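# Set the carton on the low platform, same side up

## Task

Place the carton on the low platform so that no part of it sticks out past the platform's edge and the face that was on top at the start is still on top.

## Robot and tools

Robot: two arms, left_arm and right_arm, each ending in a five-finger hand. right_arm has a right hand; left_arm has its mirror-image left hand. Base positions in the scene frame: left_arm (-0.056, +0.507, +0.001) m, right_arm (+0.037, -0.447, 0) m. A post stands behind the arms and a camera stand sits between them just behind the bases. Do not strike these.

Frame: one scene frame for everything. Origin at table-top height, halfway between the arms' nominal bases; +z up, +x out over the table, +y toward left_arm. Image left/right is not the same as arm names.

Hand point: a spot 0.05 m in front of the palm, 0.15 m from the wrist flange along the fingers. Its +z runs along the straight fingers, +y out of the palm, +x across the palm away from the thumb (for the left hand, +x points toward the thumb). Straight fingertips extend 0.06-0.07 m past the point; the finger line sits 0.06 m behind it. A wrist bracket on the little-finger side can collide with things. With fingers level, the wrist may hang below the hand point and touch the table first.

execute_actions(actions, cameras): actions is a list of actions; each action is a list of up to 15 rows, one per 1/30 s step (a short action repeats its last row to step 15). Every row has exactly 28 numbers in [-1, 1], covering both arms even if one stays put: left_arm dx, dy, dz, rx, ry, rz; left hand little, ring, middle, index, thumb_bend, thumb_turn, force_limit, speed; then the same 14 for right_arm. The six pose numbers are offsets, not poses: measured from that arm's Hand target as it stood when the action began, along scene axes, and every row in the action counts from that same start. 1.0 equals 0.6 m for dx/dy/dz and 180 degrees for rotation; rx, ry, rz form one rotation vector, turning about the Hand target position. Six zeros means no new pose request. Finger values: -1 open/straight, +1 closed; thumb_turn -1 beside the palm, +1 across in front of it. force_limit maps -1..+1 to about 0..10 N at the fingertip (0..15 N for the thumb motors). speed rises from near zero at -1 to full at +0.48 and above; use about -0.94 or lower for a gentle squeeze. Hand numbers are absolute targets; to keep a hand unchanged, resend the eight numbers of its last executed row. cameras: list of names, ["all"], or []; images return by default only for an empty actions list.

move(target, speed, blend, stop_force, zero, blocking, cameras): target is one 28-number row or a list of up to 15 such rows, in the same layout; every row's pose numbers are offsets from the Hand target at the move's start (not from the previous row), scale 1.0 = 0.6 m / 180 deg. The hand point travels in a straight line; all paths finish together, capped at 10 s. speed: top path speed in m/s, 0.002 to 3.6 (default 0.25), one value or one per target. blend: corner rounding in metres for lists; 0 stops at each target. stop_force: 3 to 120 N, both arms; an arm's path ends when its wrist sensor feels that much push against its motion, after which it backs off slightly and holds. Use it slow (around 0.005-0.02 m/s) for touching down; with it, all rows must share the same hand numbers. zero: with stop_force, true re-zeros before the move. blocking=false returns early and cannot be combined with stop_force. The result adds a "move:" line: done, off_target, moving, held or fault, plus limits such as paced (pose clipped) or held (steps withheld).

wait(seconds 0-3600, cameras): lets time pass. stop(cameras): brakes a running move. zoom_image(camera, region [x0, y0, x1, y1] pixels, at most 504 by 504): close-up of the newest image from cam_high, cam_low, cam_left_wrist or cam_right_wrist (all 672x504). show_instructions(): reference pages. zero_wrist_force(arm): re-zeros that arm's force sensor. finished_scene(scene=1): ends the scene permanently.

Results: end_effector_position (m), end_effector_quat_wxyz, velocities (m/s, rad/s) in the scene frame; Hand target is the last commanded pose, from which the next offsets count. The hand often rests a little short; resend or add the gap as an offset. hand_measured, hand_stopped_by (moving, target, force, stalled, fault) and hand_load_n list six motor values in the little..thumb_turn order; a lost grip shows as load falling to about 0. Wrist force/torque are in the end effector's own axes. MOTOR HOT warns of overheating.

Gripping: with thumb_turn at +1, thumb and fingers wrap objects roughly 0.035-0.065 m thick; thumb tip against index pad can pinch light items up to about 0.08 m.

Cautions: commanded rotation is clipped to 32 degrees from the current orientation each step. Keep wrists away from their own base axis. Forces near 150 N or excess joint torque freeze the arm for 10 s; a target slightly beyond firm contact can do it. Keep the arms apart. Lower the carton gently, never release it while moving, keep it upright, and never let it leave the table.

Each tool is called as name(argument=value, ...), one argument or row to a line, values as JSON.

Reference images:

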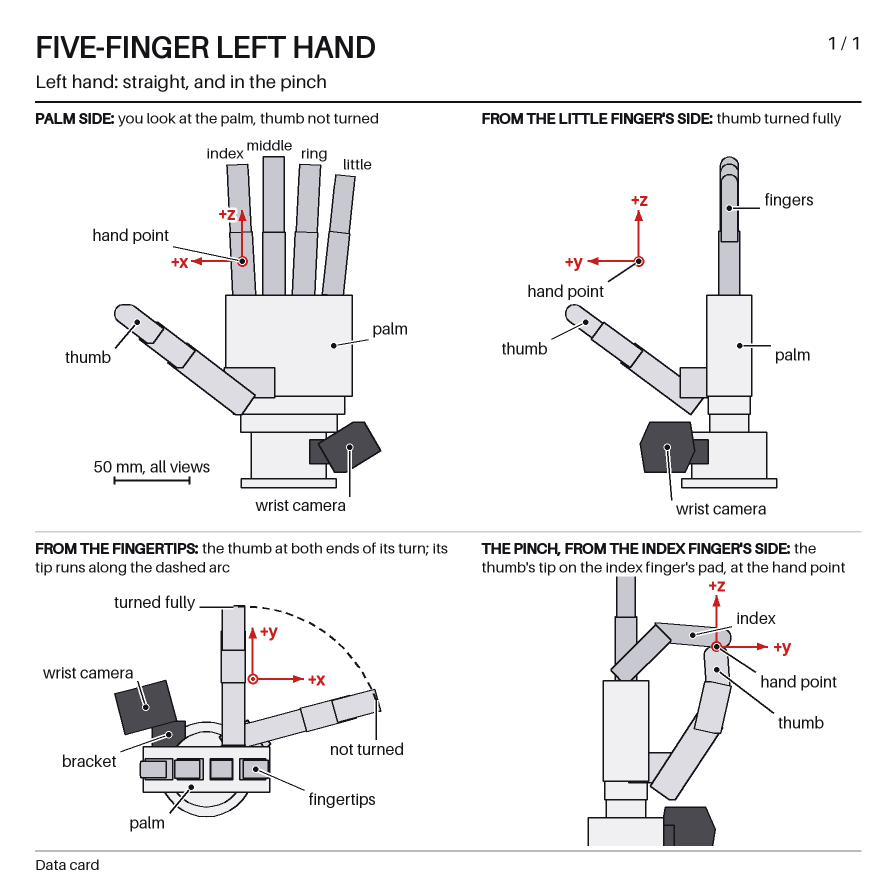

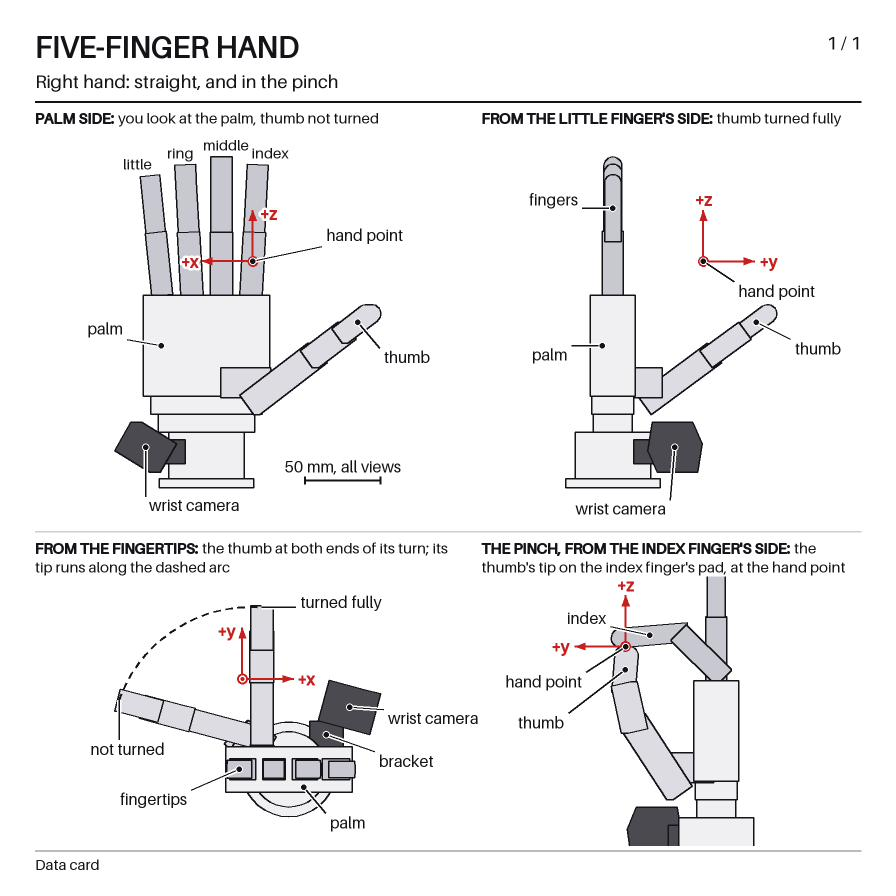

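## Session

execute_actions(
  actions=[],
)

Scene clock: 0.00 s.
left_arm: end_effector_position=(+0.5942, +0.0993, +0.3851) hand_measured=(-1.000, -1.000, -1.000, -1.000, -1.000, -1.000) hand_load_n=(+0.0, +0.0, +0.0, +0.0, +0.0, +0.0) hand_stopped_by=(target, target, target, target, target, target) hand_force_limit=0.00 hand_speed=-0.80 end_effector_quat_wxyz=(+0.189, +0.548, +0.515, -0.631) | right_arm: end_effector_position=(+0.6520, -0.4895, +0.1964) hand_measured=(-1.000, -1.000, -1.000, -1.000, -1.000, -1.000) hand_load_n=(+0.0, +0.0, +0.0, +0.0, +0.0, +0.0) hand_stopped_by=(target, target, target, target, target, target) hand_force_limit=0.00 hand_speed=-0.80 end_effector_quat_wxyz=(+0.152, -0.099, +0.969, -0.168)
Joint positions: left_arm=[3.114 -2.698 -0.365 0.209 -0.481 0.85] | right_arm=[-0.355 -1.082 1.241 0.987 1.748 -2.136]
Joint velocities: within noise
Joint torques (N m): no reading
Wrist force (N): no reading
Wrist torque (N m): no reading
Wrist force, peak (N): no reading
Hand target: left_arm +0.5942, +0.0993, +0.3851; +0.189, +0.548, +0.515, -0.631 | right_arm +0.6520, -0.4895, +0.1964; +0.152, -0.099, +0.969, -0.168

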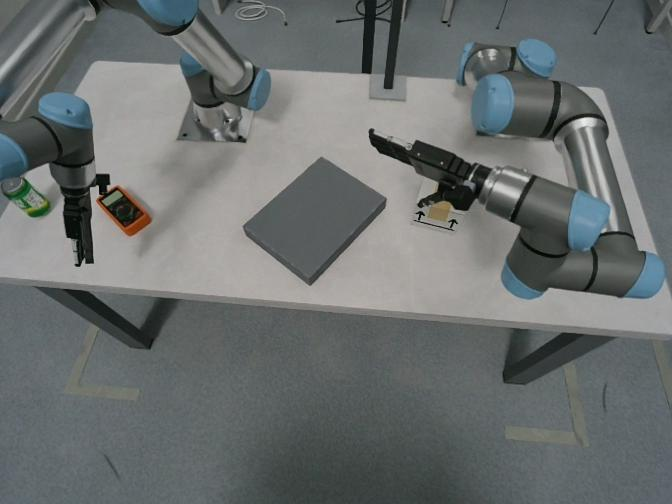

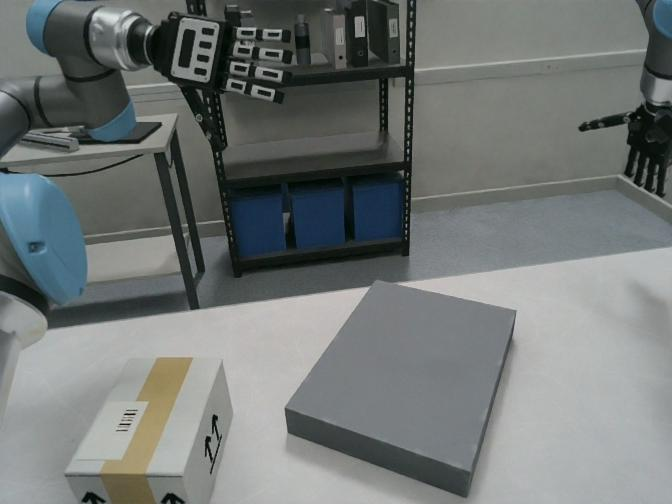

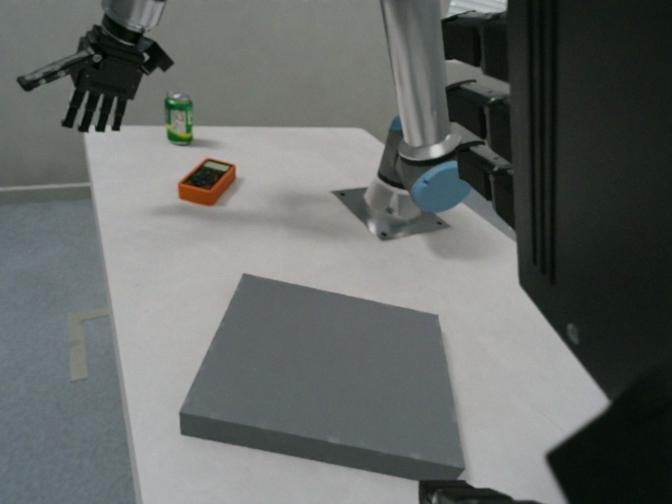

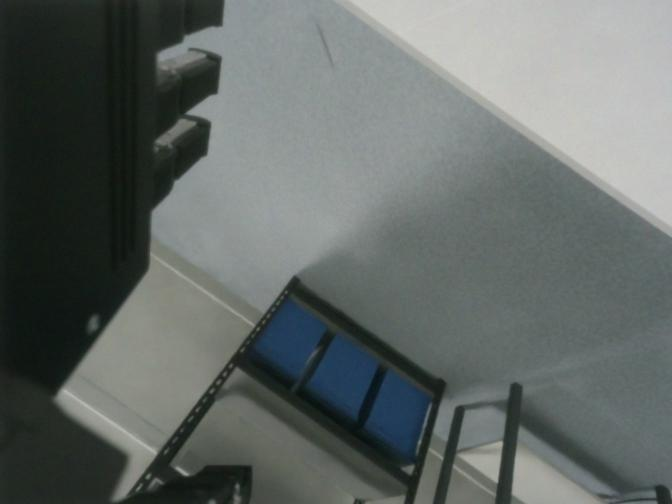

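zoom_image(
  camera="cam_low",
  region=[0, 320, 280, 504],
)

zoom_image(
  camera="cam_high",
  region=[360, 110, 520, 260],
)

zoom_image(
  camera="cam_high",
  region=[230, 140, 400, 300],
)

zoom_image(
  camera="cam_low",
  region=[270, 270, 530, 504],
)

Scaled by 1.800 from the camera's image (finer frame: 960x720).

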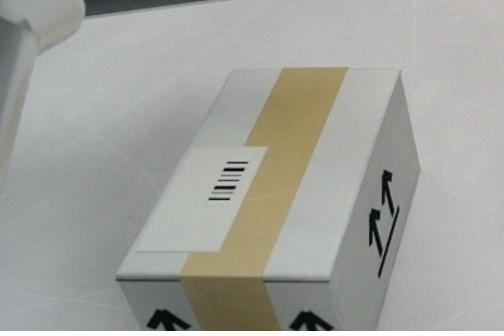

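Scaled by 3.150 from the camera's image (finer frame: 960x720).

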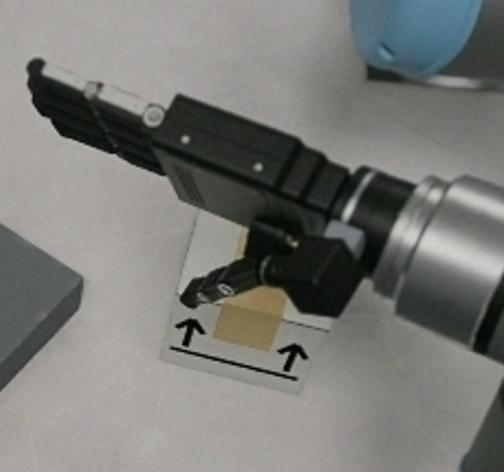

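Scaled by 2.965 from the camera's image (finer frame: 960x720).

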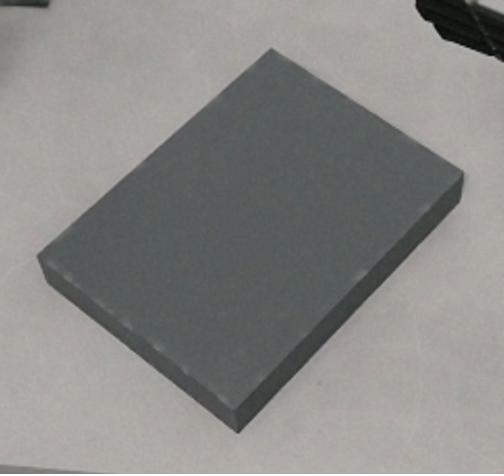

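Scaled by 1.938 from the camera's image (finer frame: 960x720).

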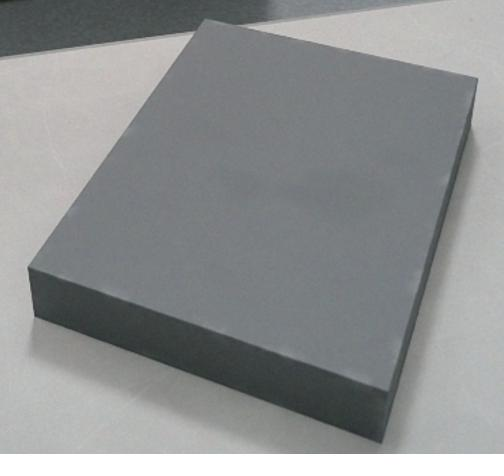

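move(
  target=[-0.3593, 0.3938, -0.2252, 0.0563, -0.5232, -0.3911, -1, -1, -1, -1, -1, -1, 0, -0.8, -0.4867, 0.8158, 0.0893, 0.1733, 0.0874, -0.1161, -1, -1, -1, -1, -1, -1, 0, -0.8],
  speed=0.25,
  cameras=["all"],
)

Scene clock: 18.70 s.
left_arm: end_effector_position=(+0.3787, +0.3356, +0.2500) hand_measured=(-1.000, -1.000, -1.000, -1.000, -1.000, -1.000) hand_load_n=(+0.0, +0.0, +0.0, +0.0, -0.5, +0.0) hand_stopped_by=(target, target, target, target, target, target) hand_force_limit=0.00 hand_speed=-0.80 end_effector_quat_wxyz=(+0.086, +0.991, -0.098, -0.009) end_effector_velocity=(+0.000, +0.000, -0.001) end_effector_angular_velocity=(+0.001, -0.002, -0.005) | right_arm: end_effector_position=(+0.3601, -0.0001, +0.2499) hand_measured=(-1.000, -1.000, -1.000, -1.000, -1.000, -1.000) hand_load_n=(+0.0, +0.0, +0.0, +0.0, +0.0, +0.0) hand_stopped_by=(target, target, target, target, target, target) hand_force_limit=0.00 hand_speed=-0.80 end_effector_quat_wxyz=(+0.008, +0.098, +0.991, +0.086)
Joint positions: left_arm=[3.34 -1.872 -1.499 1.738 -1.408 1.936] | right_arm=[0.577 -1.242 1.411 1.276 1.45 -0.757]
Joint velocities: left_arm=[0 0 -0.002 0.003 -0.002 0.005] | right_arm=[within noise]
Joint torques (N m): left_arm=[-4.47 40.93 11.55 -0.77 -0.92 1.28] | right_arm=[8.27 -43.28 -14.14 3.21 0.55 1.38]
Wrist force (N): left_arm=[2.4 -1.1 -0.9] | right_arm=[0.0 -0.5 0.1]
Wrist torque (N m): left_arm=[0.06 -0.34 0.41] | right_arm=[-0.13 0.03 0.08]
Wrist force, peak (N): left_arm=[2.3 -1.2 -1.0] | right_arm=[-0.3 -1.1 0.5]
Hand target: left_arm +0.3786, +0.3356, +0.2500; +0.086, +0.991, -0.098, -0.009 | right_arm +0.3600, +0.0000, +0.2500; +0.008, +0.099, +0.991, +0.087
Off the commanded pose: left_arm 0.000 m, 0 deg | right_arm 0.000 m, 0 deg.
move: done
cam_left_wrist: T_world_to_cam=[[0.44383, 0.88096, -0.16407, -0.4249], [0.80236, -0.30916, 0.51053, -0.32811], [0.39903, -0.35823, -0.84406, 0.29469]] pos_world=[0.33426, 0.37845, 0.34653]
cam_right_wrist: T_world_to_cam=[[-0.08147, 0.98438, 0.15605, -0.0043], [0.81195, -0.02525, 0.58318, -0.44062], [0.57801, 0.17422, -0.79721, 0.10954]] pos_world=[0.2941, -0.02598, 0.34495]

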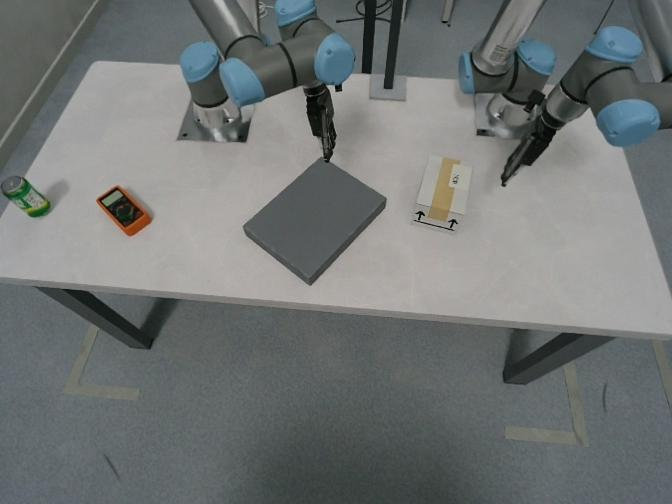

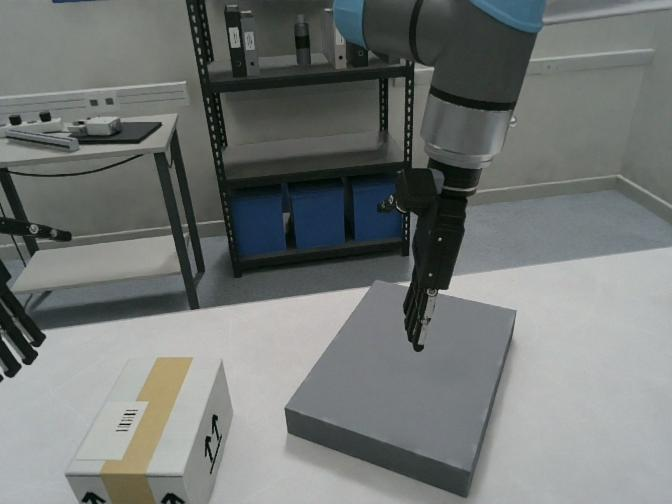

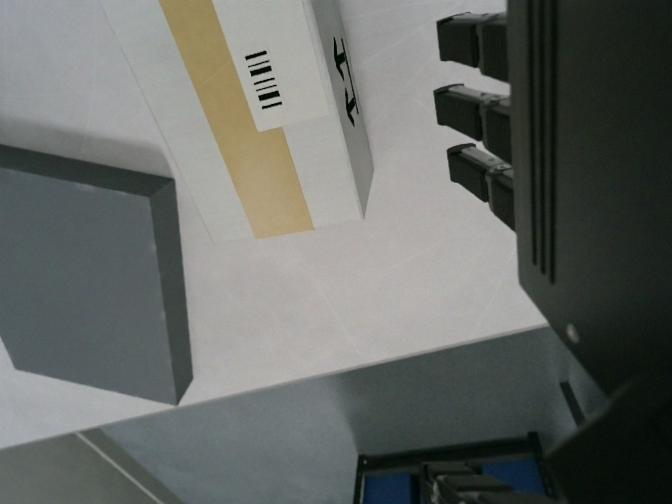

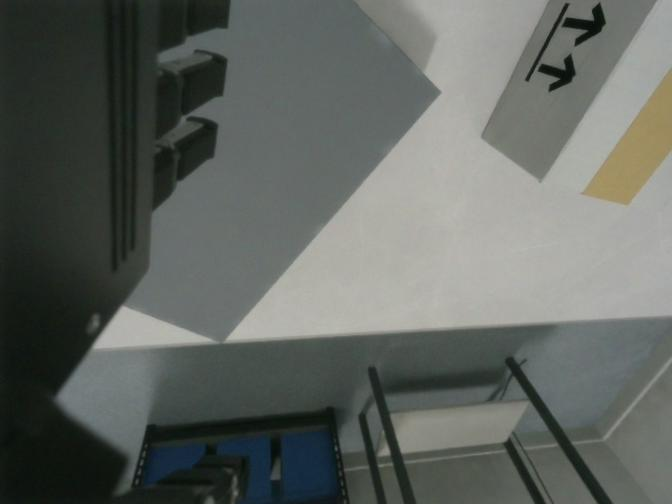

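zoom_image(
  camera="cam_high",
  region=[380, 130, 540, 250],
)

zoom_image(
  camera="cam_low",
  region=[0, 320, 280, 504],
)

zoom_image(
  camera="cam_high",
  region=[270, 80, 400, 220],
)

Scaled by 3.150 from the camera's image (finer frame: 960x720).

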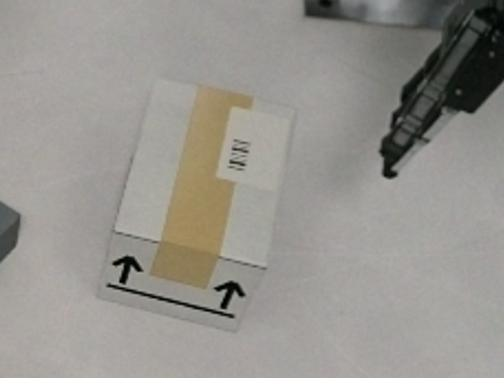

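Scaled by 1.800 from the camera's image (finer frame: 960x720).

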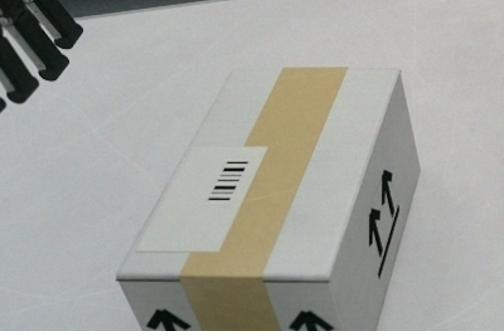

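Scaled by 3.600 from the camera's image (finer frame: 960x720).

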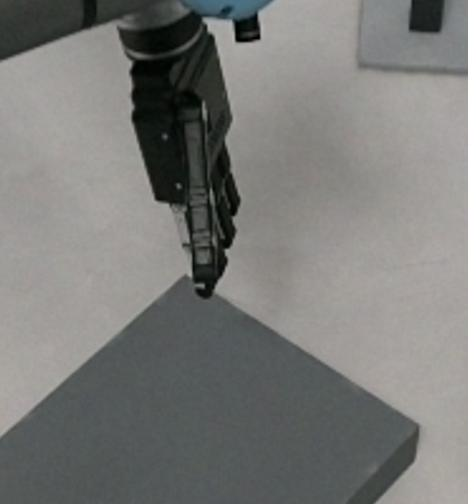

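zoom_image(
  camera="cam_left_wrist",
  region=[80, 0, 480, 300],
)

zoom_image(
  camera="cam_right_wrist",
  region=[270, 0, 672, 300],
)

Scaled by 1.260 from the camera's image (finer frame: 960x720).

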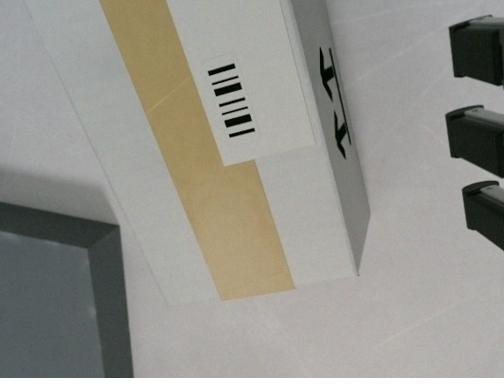

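Scaled by 1.254 from the camera's image (finer frame: 960x720).

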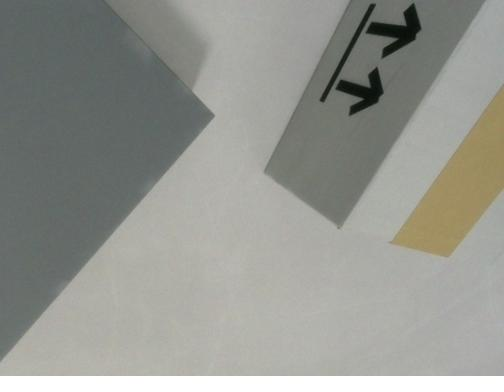

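move(
  target=[
    [0.0057, -0.0145, 0, 0, 0, -0.0078, -1, -1, -1, -1, -1, -1, 0, -0.8, 0.0102, 0.3388, 0, 0, 0, -0.0078, -1, -1, -1, -1, -1, -1, 0, -0.8],
    [0.0057, -0.0478, -0.2283, 0, 0, -0.0078, -1, -1, -1, -1, -1, -1, 0, -0.8, 0.0102, 0.3388, -0.2283, 0, 0, -0.0078, -1, -1, -1, -1, -1, -1, 0, -0.8],
  ],
  speed=[0.2, 0.12],
  blend=[0.02, 0],
  cameras=["all"],
)

Scene clock: 25.50 s.
left_arm: end_effector_position=(+0.3820, +0.3069, +0.1131) hand_measured=(-1.000, -1.000, -1.000, -1.000, -1.000, -1.000) hand_load_n=(+0.0, +0.0, +0.0, +0.0, +0.0, +0.0) hand_stopped_by=(target, target, target, target, target, target) hand_force_limit=0.00 hand_speed=-0.80 end_effector_quat_wxyz=(+0.086, +0.990, -0.110, -0.010) | right_arm: end_effector_position=(+0.3661, +0.2032, +0.1130) hand_measured=(-1.000, -1.000, -1.000, -1.000, -1.000, -1.000) hand_load_n=(+0.0, +0.0, +0.0, +0.0, -0.5, +0.0) hand_stopped_by=(target, target, target, target, target, target) hand_force_limit=0.00 hand_speed=-0.80 end_effector_quat_wxyz=(+0.009, +0.111, +0.990, +0.086)
Joint positions: left_arm=[3.27 -2.018 -1.666 2.059 -1.406 1.89] | right_arm=[0.863 -0.715 0.911 1.218 1.494 -0.448]
Joint torques (N m): left_arm=[6.26 35.3 15.82 -1.01 1.59 1.44] | right_arm=[-7.14 -61.19 -12.09 0.81 -1.57 -0.76]
Wrist force (N): left_arm=[2.4 -1.1 -0.7] | right_arm=[0.3 -0.3 0.1]
Wrist torque (N m): left_arm=[0.06 -0.33 0.39] | right_arm=[-0.08 -0.02 0.10]
Wrist force, peak (N): left_arm=[2.5 -1.0 -1.8] | right_arm=[-0.4 -2.3 -0.2]
Hand target: left_arm +0.3820, +0.3069, +0.1130; +0.086, +0.990, -0.110, -0.010 | right_arm +0.3661, +0.2032, +0.1130; +0.009, +0.111, +0.990, +0.086
Off the commanded pose: left_arm 0.000 m, 0 deg | right_arm 0.000 m, 0 deg.
move: done
cam_left_wrist: T_world_to_cam=[[0.46563, 0.86967, -0.16393, -0.42836], [0.79437, -0.32906, 0.51058, -0.26065], [0.39009, -0.36796, -0.84406, 0.17389]] pos_world=[0.33867, 0.35074, 0.20963]
cam_right_wrist: T_world_to_cam=[[-0.05722, 0.9861, 0.15601, -0.19176], [0.81118, -0.04517, 0.58305, -0.35618], [0.58199, 0.15991, -0.79731, -0.03704]] pos_world=[0.29951, 0.17892, 0.20805]

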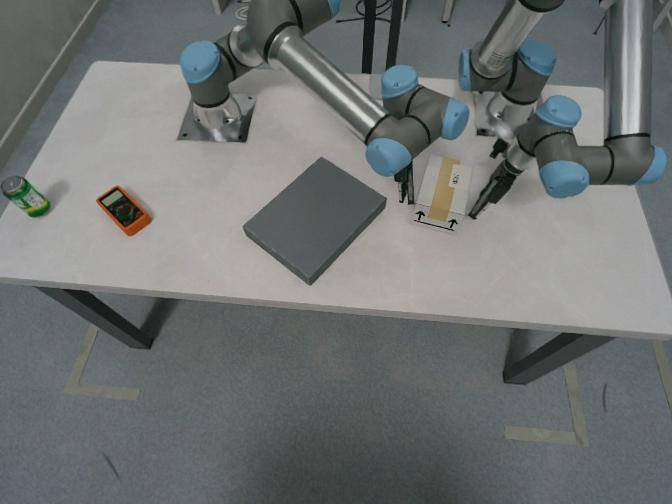

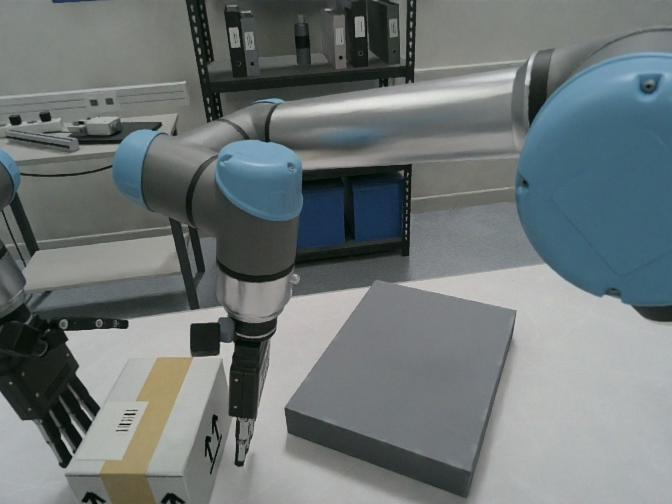

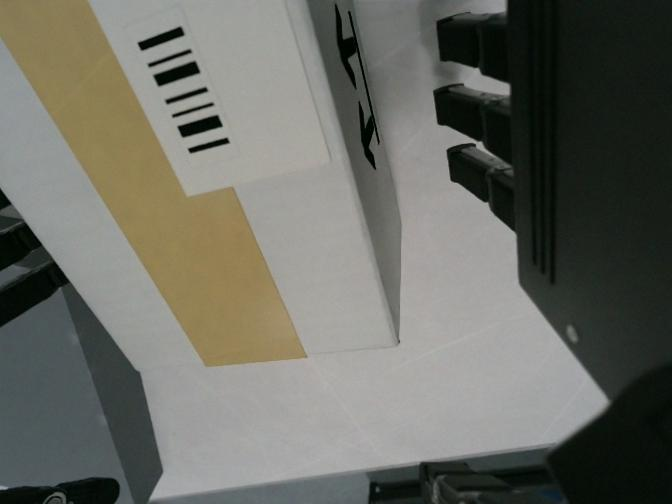

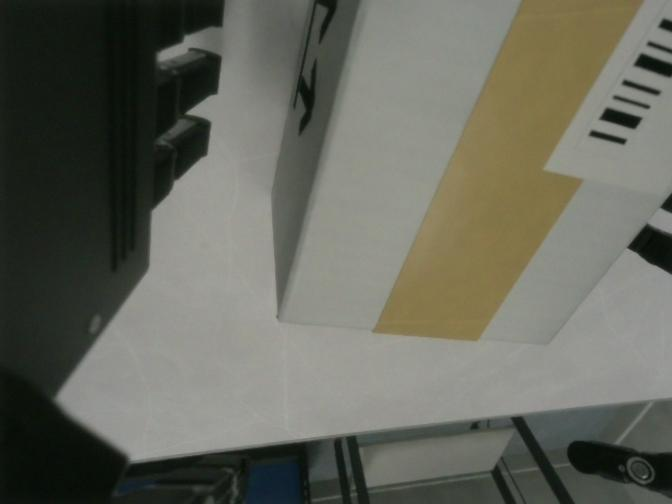

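zoom_image(
  camera="cam_left_wrist",
  region=[90, 180, 450, 400],
)

zoom_image(
  camera="cam_right_wrist",
  region=[230, 150, 600, 380],
)

zoom_image(
  camera="cam_high",
  region=[380, 140, 520, 240],
)

zoom_image(
  camera="cam_low",
  region=[0, 290, 300, 504],
)

Scaled by 1.400 from the camera's image (finer frame: 960x720).

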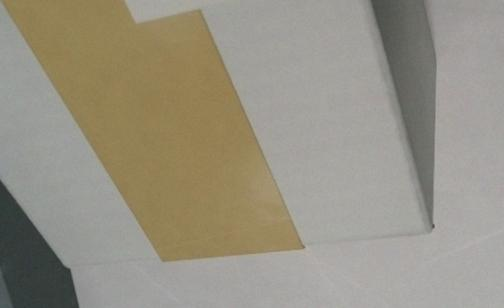

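Scaled by 1.362 from the camera's image (finer frame: 960x720).

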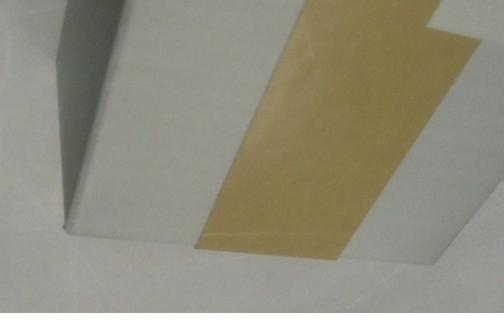

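Scaled by 3.600 from the camera's image (finer frame: 960x720).

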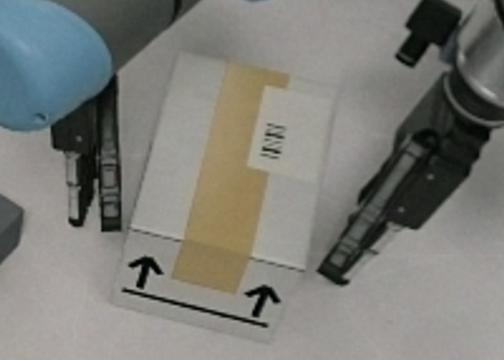

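Scaled by 1.680 from the camera's image (finer frame: 960x720).

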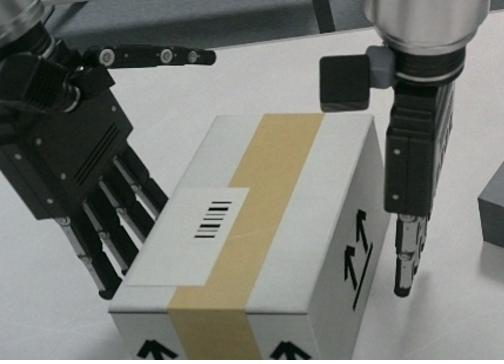

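zero_wrist_force(
  arm="left_arm",
)

zero_wrist_force(
  arm="right_arm",
)

move(
  target=[
    [0.0005, -0.0228, 0, 0, 0, 0, -1, -1, -1, -1, -1, -1, 0, -0.8, -0.0017, 0.0177, 0, 0, 0, 0, -1, -1, -1, -1, -1, -1, 0, -0.8],
    [0.0005, -0.0228, 0, 0, 0, 0, -0.4, -0.4, -0.4, -0.4, -1, -1, -0.4, -0.94, -0.0017, 0.0177, 0, 0, 0, 0, -0.4, -0.4, -0.4, -0.4, -1, -1, -0.4, -0.94],
  ],
  speed=0.05,
  cameras=["all"],
)

Wrist force sensor zeroed.

Wrist force sensor zeroed.

Scene clock: 30.40 s.
left_arm: end_effector_position=(+0.3823, +0.2933, +0.1130) hand_measured=(-0.600, -0.686, -0.736, -0.690, -1.000, -1.000) hand_load_n=(+3.0, +3.0, +1.0, +3.0, +0.0, +0.0) hand_stopped_by=(force, force, force, force, target, target) hand_force_limit=-0.40 hand_speed=-0.94 end_effector_quat_wxyz=(+0.086, +0.990, -0.110, -0.010) | right_arm: end_effector_position=(+0.3651, +0.2139, +0.1130) hand_measured=(-0.594, -0.668, -0.702, -0.658, -1.000, -1.000) hand_load_n=(+3.5, +3.5, +2.5, +3.0, +0.0, +0.0) hand_stopped_by=(force, force, force, force, target, target) hand_force_limit=-0.40 hand_speed=-0.94 end_effector_quat_wxyz=(+0.009, +0.111, +0.990, +0.086)
Joint positions: left_arm=[3.238 -2.025 -1.654 2.059 -1.404 1.857] | right_arm=[0.875 -0.688 0.86 1.241 1.496 -0.436]
Joint torques (N m): left_arm=[2.83 44.89 10.06 -3.07 4.2 -1.37] | right_arm=[-4.24 -61.29 -21.9 0.33 -1.07 -1.19]
Wrist force (N, zeroed by zero_wrist_force): left_arm=[-0.1 -11.2 1.7] | right_arm=[-0.1 -11.6 1.9]
Wrist torque (N m, zeroed by zero_wrist_force): left_arm=[-0.06 0.08 0.19] | right_arm=[-0.09 -0.08 -0.44]
Wrist force, peak (N, zeroed by zero_wrist_force): left_arm=[-0.1 -11.2 1.7] | right_arm=[-0.2 -11.6 2.1]
Hand target: left_arm +0.3823, +0.2933, +0.1130; +0.086, +0.990, -0.110, -0.010 | right_arm +0.3651, +0.2139, +0.1130; +0.009, +0.111, +0.990, +0.086
Off the commanded pose: left_arm 0.000 m, 0 deg | right_arm 0.000 m, 0 deg.
move: done
cam_left_wrist: T_world_to_cam=[[0.46552, 0.86974, -0.16386, -0.41669], [0.79438, -0.32899, 0.51061, -0.26535], [0.39019, -0.36786, -0.84405, 0.16862]] pos_world=[0.33897, 0.33714, 0.20953]
cam_right_wrist: T_world_to_cam=[[-0.05722, 0.98608, 0.15614, -0.20229], [0.8111, -0.04527, 0.58315, -0.35487], [0.5821, 0.16001, -0.79722, -0.03822]] pos_world=[0.29851, 0.18952, 0.20805]

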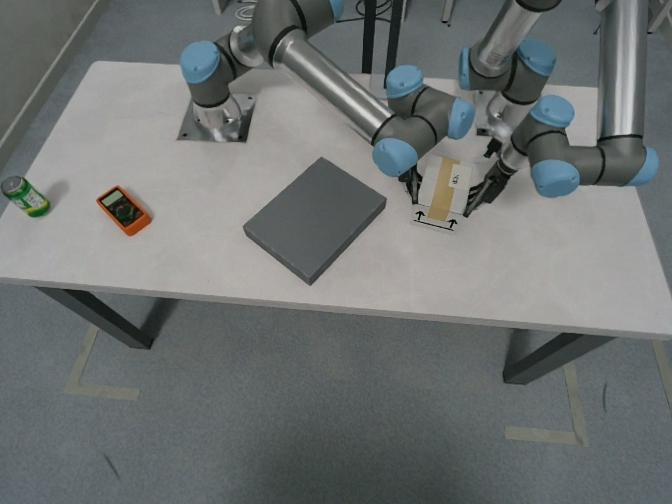

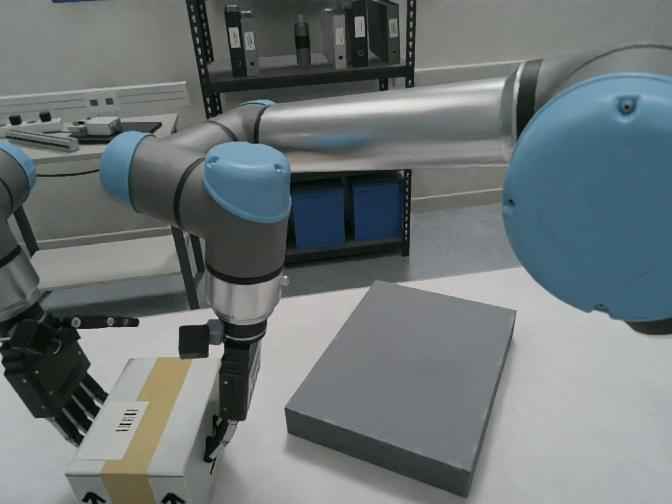

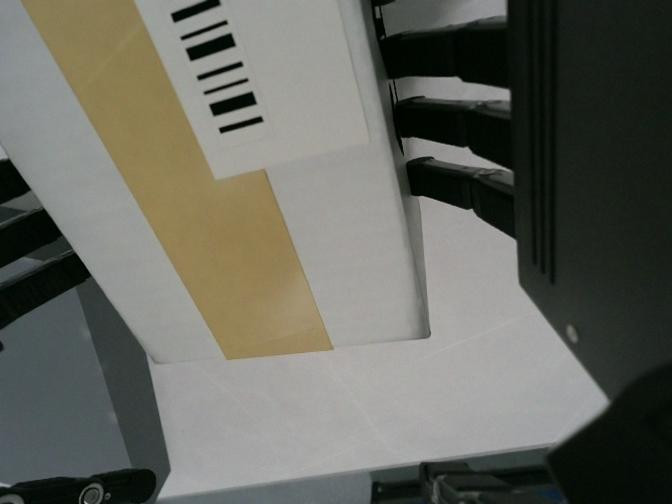

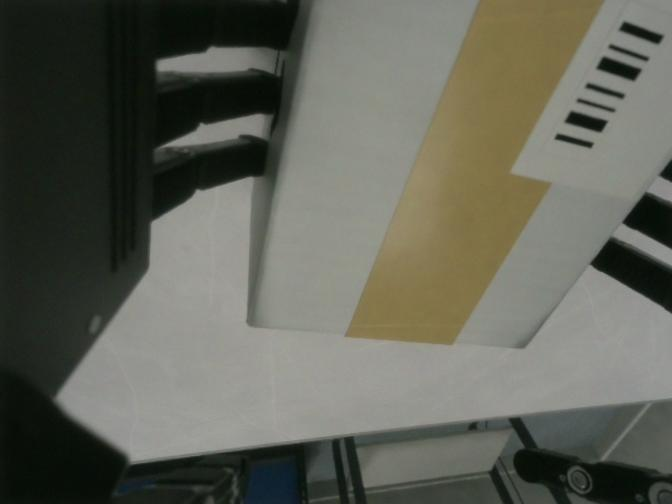

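move(
  target=[0, 0, 0, 0, 0, 0, -0.3, -0.3, -0.3, -0.3, -1, -1, 0.1, -0.94, 0, 0, 0, 0, 0, 0, -0.3, -0.3, -0.3, -0.3, -1, -1, 0.1, -0.94],
  speed=0.05,
)

Scene clock: 31.20 s.
left_arm: end_effector_position=(+0.3824, +0.2933, +0.1130) hand_measured=(-0.574, -0.664, -0.704, -0.664, -1.000, -1.000) hand_load_n=(+5.5, +5.5, +6.5, +5.5, +0.0, +0.0) hand_stopped_by=(force, force, force, force, target, target) hand_force_limit=0.10 hand_speed=-0.94 end_effector_quat_wxyz=(+0.086, +0.990, -0.110, -0.010) | right_arm: end_effector_position=(+0.3651, +0.2138, +0.1130) hand_measured=(-0.580, -0.648, -0.676, -0.636, -1.000, -1.000) hand_load_n=(+6.0, +6.5, +6.5, +5.5, +0.0, +0.0) hand_stopped_by=(force, force, force, force, target, target) hand_force_limit=0.10 hand_speed=-0.94 end_effector_quat_wxyz=(+0.009, +0.111, +0.990, +0.086)
Joint positions: left_arm=[3.238 -2.025 -1.654 2.059 -1.404 1.857] | right_arm=[0.875 -0.688 0.86 1.241 1.496 -0.436]
Joint torques (N m): left_arm=[-6.43 45.23 10.17 -3.21 5.77 -1.23] | right_arm=[-2.23 -60.64 -21.71 -4.74 -1.7 -0.93]
Wrist force (N, zeroed by zero_wrist_force): left_arm=[0.6 -24.0 -0.7] | right_arm=[0.3 -24.6 -0.5]
Wrist torque (N m, zeroed by zero_wrist_force): left_arm=[0.27 0.01 0.57] | right_arm=[0.20 -0.04 -0.80]
Wrist force, peak (N, zeroed by zero_wrist_force): left_arm=[0.7 -24.3 0.1] | right_arm=[0.4 -24.8 0.3]
Hand target: left_arm +0.3823, +0.2933, +0.1130; +0.086, +0.990, -0.110, -0.010 | right_arm +0.3651, +0.2139, +0.1130; +0.009, +0.111, +0.990, +0.086
Off the commanded pose: left_arm 0.000 m, 0 deg | right_arm 0.000 m, 0 deg.
move: done

move(
  target=[0, 0, 0.01667, 0, 0, 0, -0.3, -0.3, -0.3, -0.3, -1, -1, 0.1, -0.94, 0, 0, 0.01667, 0, 0, 0, -0.3, -0.3, -0.3, -0.3, -1, -1, 0.1, -0.94],
  speed=0.02,
  cameras=["all"],
)

Scene clock: 32.10 s.
left_arm: end_effector_position=(+0.3824, +0.2933, +0.1232) hand_measured=(-0.574, -0.664, -0.704, -0.664, -1.000, -1.000) hand_load_n=(+5.5, +5.0, +6.0, +5.5, +0.0, +0.0) hand_stopped_by=(force, force, force, force, target, target) hand_force_limit=0.10 hand_speed=-0.94 end_effector_quat_wxyz=(+0.086, +0.990, -0.110, -0.010) end_effector_velocity=(+0.001, +0.000, -0.002) end_effector_angular_velocity=(+0.000, -0.002, +0.000) | right_arm: end_effector_position=(+0.3651, +0.2139, +0.1232) hand_measured=(-0.580, -0.648, -0.676, -0.636, -1.000, -1.000) hand_load_n=(+6.5, +6.5, +6.0, +6.0, +0.0, +0.0) hand_stopped_by=(force, force, force, force, target, target) hand_force_limit=0.10 hand_speed=-0.94 end_effector_quat_wxyz=(+0.010, +0.111, +0.990, +0.086) end_effector_velocity=(+0.000, +0.001, -0.001) end_effector_angular_velocity=(+0.004, -0.002, +0.000)
Joint positions: left_arm=[3.238 -2.013 -1.643 2.036 -1.404 1.857] | right_arm=[0.875 -0.693 0.844 1.263 1.496 -0.436]
Joint velocities: left_arm=[0 -0.002 -0.001 0.005 0 0] | right_arm=[0 0.001 0.001 -0.005 -0.001 0]
Joint torques (N m): left_arm=[-18.8 30.51 7.39 -2.8 7.66 -1.25] | right_arm=[0.86 -53.69 -17.43 -5.08 -3.51 -1.09]
Wrist force (N, zeroed by zero_wrist_force): left_arm=[0.0 -23.9 0.3] | right_arm=[0.4 -24.8 0.8]
Wrist torque (N m, zeroed by zero_wrist_force): left_arm=[0.32 0.04 0.55] | right_arm=[0.20 -0.08 -0.79]
Wrist force, peak (N, zeroed by zero_wrist_force): left_arm=[0.2 -24.6 0.1] | right_arm=[0.4 -25.1 0.3]
Hand target: left_arm +0.3823, +0.2933, +0.1230; +0.086, +0.990, -0.110, -0.010 | right_arm +0.3651, +0.2139, +0.1230; +0.009, +0.111, +0.990, +0.086
Off the commanded pose: left_arm 0.000 m, 0 deg | right_arm 0.000 m, 0 deg.
move: done
cam_left_wrist: T_world_to_cam=[[0.46555, 0.86974, -0.16375, -0.4151], [0.79426, -0.32898, 0.5108, -0.27064], [0.39039, -0.36786, -0.84396, 0.1771]] pos_world=[0.33907, 0.33714, 0.21974]
cam_right_wrist: T_world_to_cam=[[-0.05721, 0.98608, 0.15613, -0.20388], [0.81106, -0.04529, 0.58321, -0.36081], [0.58216, 0.16, -0.79717, -0.03012]] pos_world=[0.29851, 0.18952, 0.21825]

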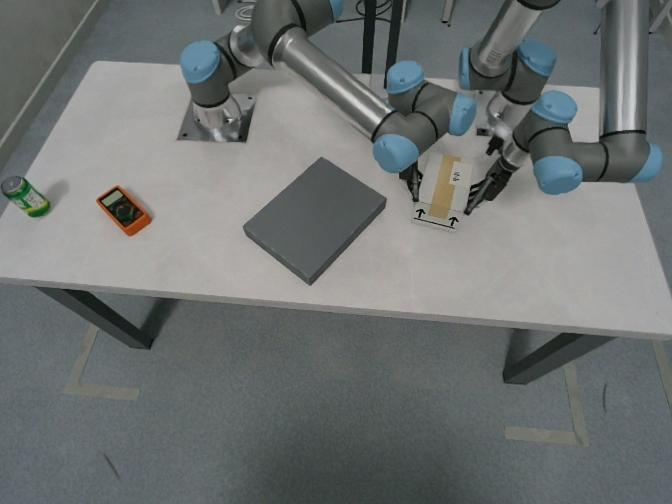

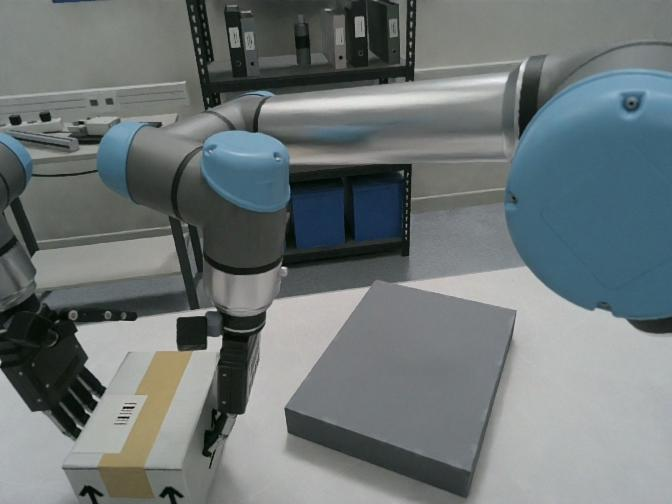

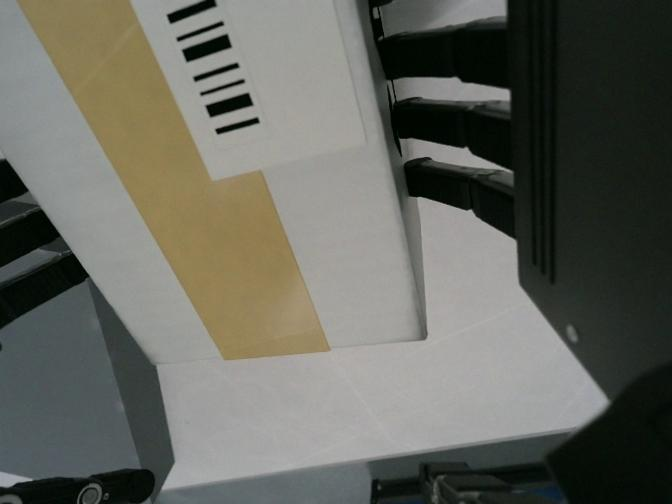

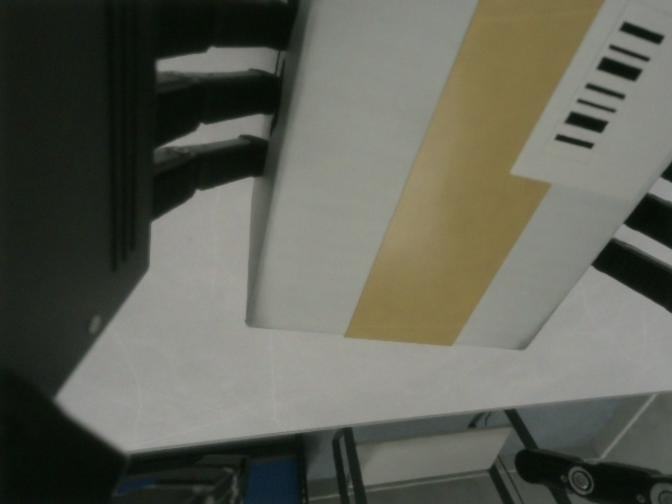

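move(
  target=[
    [0, 0, 0.1, 0, 0, 0, -0.3, -0.3, -0.3, -0.3, -1, -1, 0.1, -0.94, 0, 0, 0.1, 0, 0, 0, -0.3, -0.3, -0.3, -0.3, -1, -1, 0.1, -0.94],
    [0.0283, -0.1617, 0.1, 0, 0, 0, -0.3, -0.3, -0.3, -0.3, -1, -1, 0.1, -0.94, 0.0283, -0.1617, 0.1, 0, 0, 0, -0.3, -0.3, -0.3, -0.3, -1, -1, 0.1, -0.94],
  ],
  speed=[0.06, 0.08],
  blend=[0.02, 0],
)

Scene clock: 36.33 s.
left_arm: end_effector_position=(+0.3993, +0.1963, +0.1830) hand_measured=(-0.574, -0.664, -0.704, -0.664, -1.000, -1.000) hand_load_n=(+6.0, +5.5, +6.0, +6.0, +0.0, +0.5) hand_stopped_by=(force, force, force, force, target, target) hand_force_limit=0.10 hand_speed=-0.94 end_effector_quat_wxyz=(+0.086, +0.990, -0.110, -0.010) | right_arm: end_effector_position=(+0.3821, +0.1169, +0.1831) hand_measured=(-0.580, -0.648, -0.676, -0.636, -1.000, -1.000) hand_load_n=(+6.5, +7.0, +6.5, +6.0, +0.0, +0.0) hand_stopped_by=(force, force, force, force, target, target) hand_force_limit=0.10 hand_speed=-0.94 end_effector_quat_wxyz=(+0.010, +0.111, +0.990, +0.086)
Joint positions: left_arm=[3.023 -2.062 -1.391 1.87 -1.397 1.64] | right_arm=[0.741 -0.94 1.125 1.24 1.476 -0.57]
Joint torques (N m): left_arm=[-15.37 45.73 20.04 -1.73 5.55 -0.76] | right_arm=[5.24 -39.54 -18.08 -2.11 -2.78 0.24]
Wrist force (N, zeroed by zero_wrist_force): left_arm=[0.5 -25.0 -0.4] | right_arm=[0.5 -25.6 -0.2]
Wrist torque (N m, zeroed by zero_wrist_force): left_arm=[0.40 0.05 0.60] | right_arm=[0.32 -0.02 -0.88]
Wrist force, peak (N, zeroed by zero_wrist_force): left_arm=[0.5 -26.0 -0.1] | right_arm=[0.1 -26.7 -0.4]
Hand target: left_arm +0.3993, +0.1962, +0.1830; +0.086, +0.990, -0.110, -0.010 | right_arm +0.3821, +0.1168, +0.1830; +0.009, +0.111, +0.990, +0.086
Off the commanded pose: left_arm 0.000 m, 0 deg | right_arm 0.000 m, 0 deg.
move: done

move(
  target=[0.0333, -0.1875, 0, 0, 0, 0, -0.3, -0.3, -0.3, -0.3, -1, -1, 0.1, -0.94, 0.0333, -0.1875, 0, 0, 0, 0, -0.3, -0.3, -0.3, -0.3, -1, -1, 0.1, -0.94],
  speed=0.08,
)

move(
  target=[0.0333, -0.1875, 0, 0, 0, 0, -0.3, -0.3, -0.3, -0.3, -1, -1, 0.1, -0.94, 0.0333, -0.1875, 0, 0, 0, 0, -0.3, -0.3, -0.3, -0.3, -1, -1, 0.1, -0.94],
  speed=0.08,
  cameras=["all"],
)

Scene clock: 38.43 s.
left_arm: end_effector_position=(+0.4193, +0.0838, +0.1829) hand_measured=(-0.574, -0.664, -0.704, -0.664, -1.000, -1.000) hand_load_n=(+6.0, +5.5, +6.5, +6.0, +0.0, +0.0) hand_stopped_by=(force, force, force, force, target, target) hand_force_limit=0.10 hand_speed=-0.94 end_effector_quat_wxyz=(+0.086, +0.990, -0.110, -0.010) | right_arm: end_effector_position=(+0.4021, +0.0044, +0.1831) hand_measured=(-0.580, -0.648, -0.676, -0.636, -1.000, -1.000) hand_load_n=(+6.5, +7.0, +6.5, +6.0, +0.0, +0.0) hand_stopped_by=(force, force, force, force, target, target) hand_force_limit=0.10 hand_speed=-0.94 end_effector_quat_wxyz=(+0.010, +0.111, +0.990, +0.086)
Joint positions: left_arm=[2.82 -2.241 -1.093 1.786 -1.399 1.433] | right_arm=[0.538 -1.133 1.433 1.147 1.448 -0.772]
Joint torques (N m): left_arm=[-11.85 49.57 26.3 -0.94 6.61 -0.19] | right_arm=[1.97 -27.58 -18.33 -0.66 -3.77 -0.33]
Wrist force (N, zeroed by zero_wrist_force): left_arm=[0.3 -25.0 -0.3] | right_arm=[0.2 -25.6 0.0]
Wrist torque (N m, zeroed by zero_wrist_force): left_arm=[0.43 0.04 0.59] | right_arm=[0.33 0.01 -0.90]
Wrist force, peak (N, zeroed by zero_wrist_force): left_arm=[0.7 -25.7 -0.2] | right_arm=[-0.1 -27.1 -0.6]
Hand target: left_arm +0.4193, +0.0837, +0.1830; +0.086, +0.990, -0.110, -0.010 | right_arm +0.4020, +0.0043, +0.1830; +0.009, +0.111, +0.990, +0.086
Off the commanded pose: left_arm 0.000 m, 0 deg | right_arm 0.000 m, 0 deg.
move: done

Scene clock: 40.33 s.
left_arm: end_effector_position=(+0.4393, -0.0288, +0.1830) hand_measured=(-0.574, -0.664, -0.704, -0.664, -1.000, -1.000) hand_load_n=(+6.0, +6.0, +6.5, +6.0, +0.0, +0.0) hand_stopped_by=(force, force, force, force, target, target) hand_force_limit=0.10 hand_speed=-0.94 end_effector_quat_wxyz=(+0.086, +0.990, -0.110, -0.010) | right_arm: end_effector_position=(+0.4220, -0.1081, +0.1831) hand_measured=(-0.580, -0.648, -0.676, -0.636, -1.000, -1.000) hand_load_n=(+6.5, +7.0, +6.5, +6.0, +0.0, +0.0) hand_stopped_by=(force, force, force, force, target, target) hand_force_limit=0.10 hand_speed=-0.94 end_effector_quat_wxyz=(+0.010, +0.111, +0.990, +0.086)
Joint positions: left_arm=[2.662 -2.512 -0.601 1.593 -1.405 1.273] | right_arm=[0.277 -1.274 1.642 1.115 1.421 -1.034]
Joint torques (N m): left_arm=[-8.55 54.25 27.83 -0.83 6.8 -0.08] | right_arm=[-1.37 -19.57 -20.59 -0.82 -5.15 -1.06]
Wrist force (N, zeroed by zero_wrist_force): left_arm=[0.0 -25.8 0.1] | right_arm=[0.0 -26.5 0.0]
Wrist torque (N m, zeroed by zero_wrist_force): left_arm=[0.37 0.05 0.62] | right_arm=[0.31 -0.01 -0.92]
Wrist force, peak (N, zeroed by zero_wrist_force): left_arm=[0.4 -25.9 0.0] | right_arm=[0.1 -27.2 -0.6]
Hand target: left_arm +0.4393, -0.0288, +0.1830; +0.086, +0.990, -0.110, -0.010 | right_arm +0.4220, -0.1082, +0.1830; +0.009, +0.111, +0.990, +0.086
Off the commanded pose: left_arm 0.000 m, 0 deg | right_arm 0.000 m, 0 deg.
move: done
cam_left_wrist: T_world_to_cam=[[0.46564, 0.86969, -0.16379, -0.15172], [0.79429, -0.3291, 0.51068, -0.45221], [0.39023, -0.36789, -0.84403, 0.08703]] pos_world=[0.39587, 0.01514, 0.27954]
cam_right_wrist: T_world_to_cam=[[-0.05721, 0.98606, 0.15626, 0.1074], [0.81098, -0.04539, 0.58331, -0.45649], [0.58227, 0.1601, -0.79708, 0.03596]] pos_world=[0.35541, -0.13238, 0.27815]

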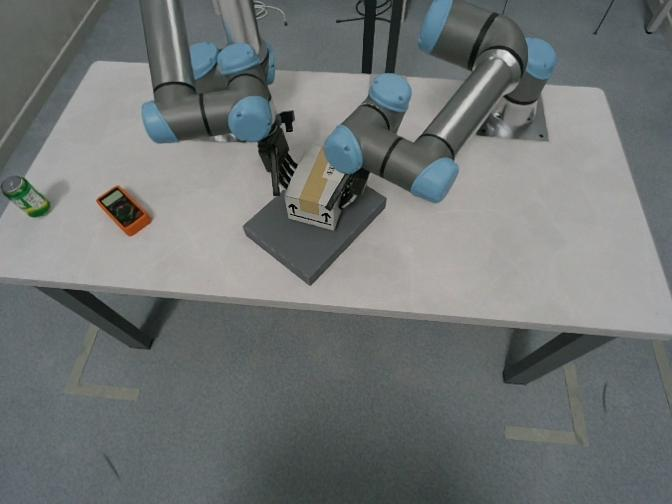

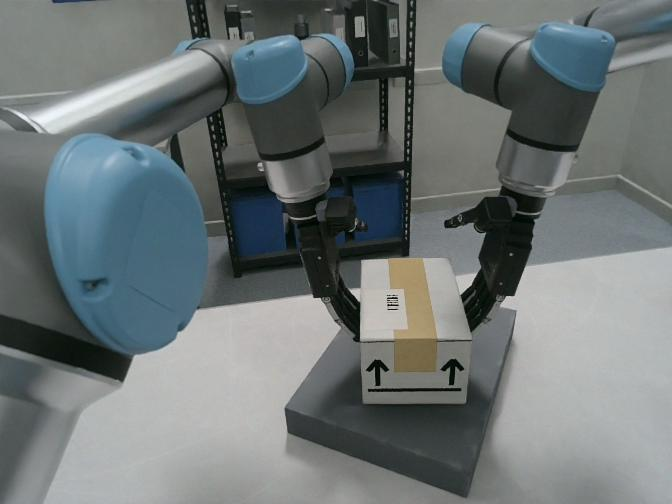

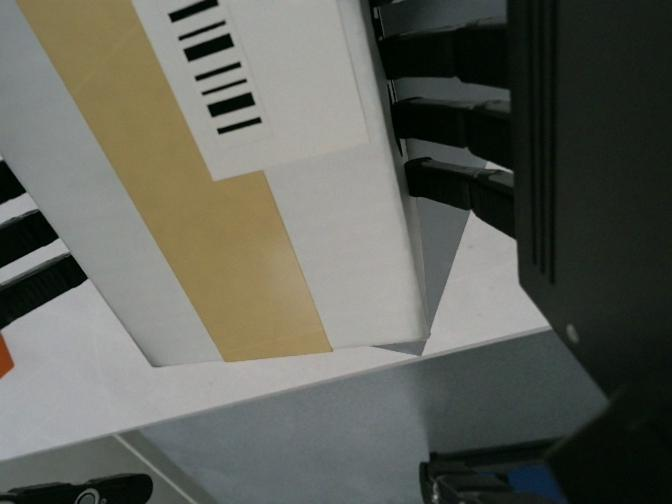

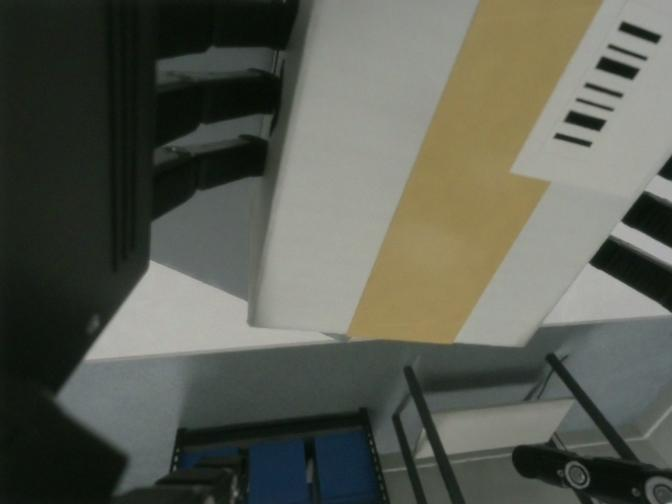

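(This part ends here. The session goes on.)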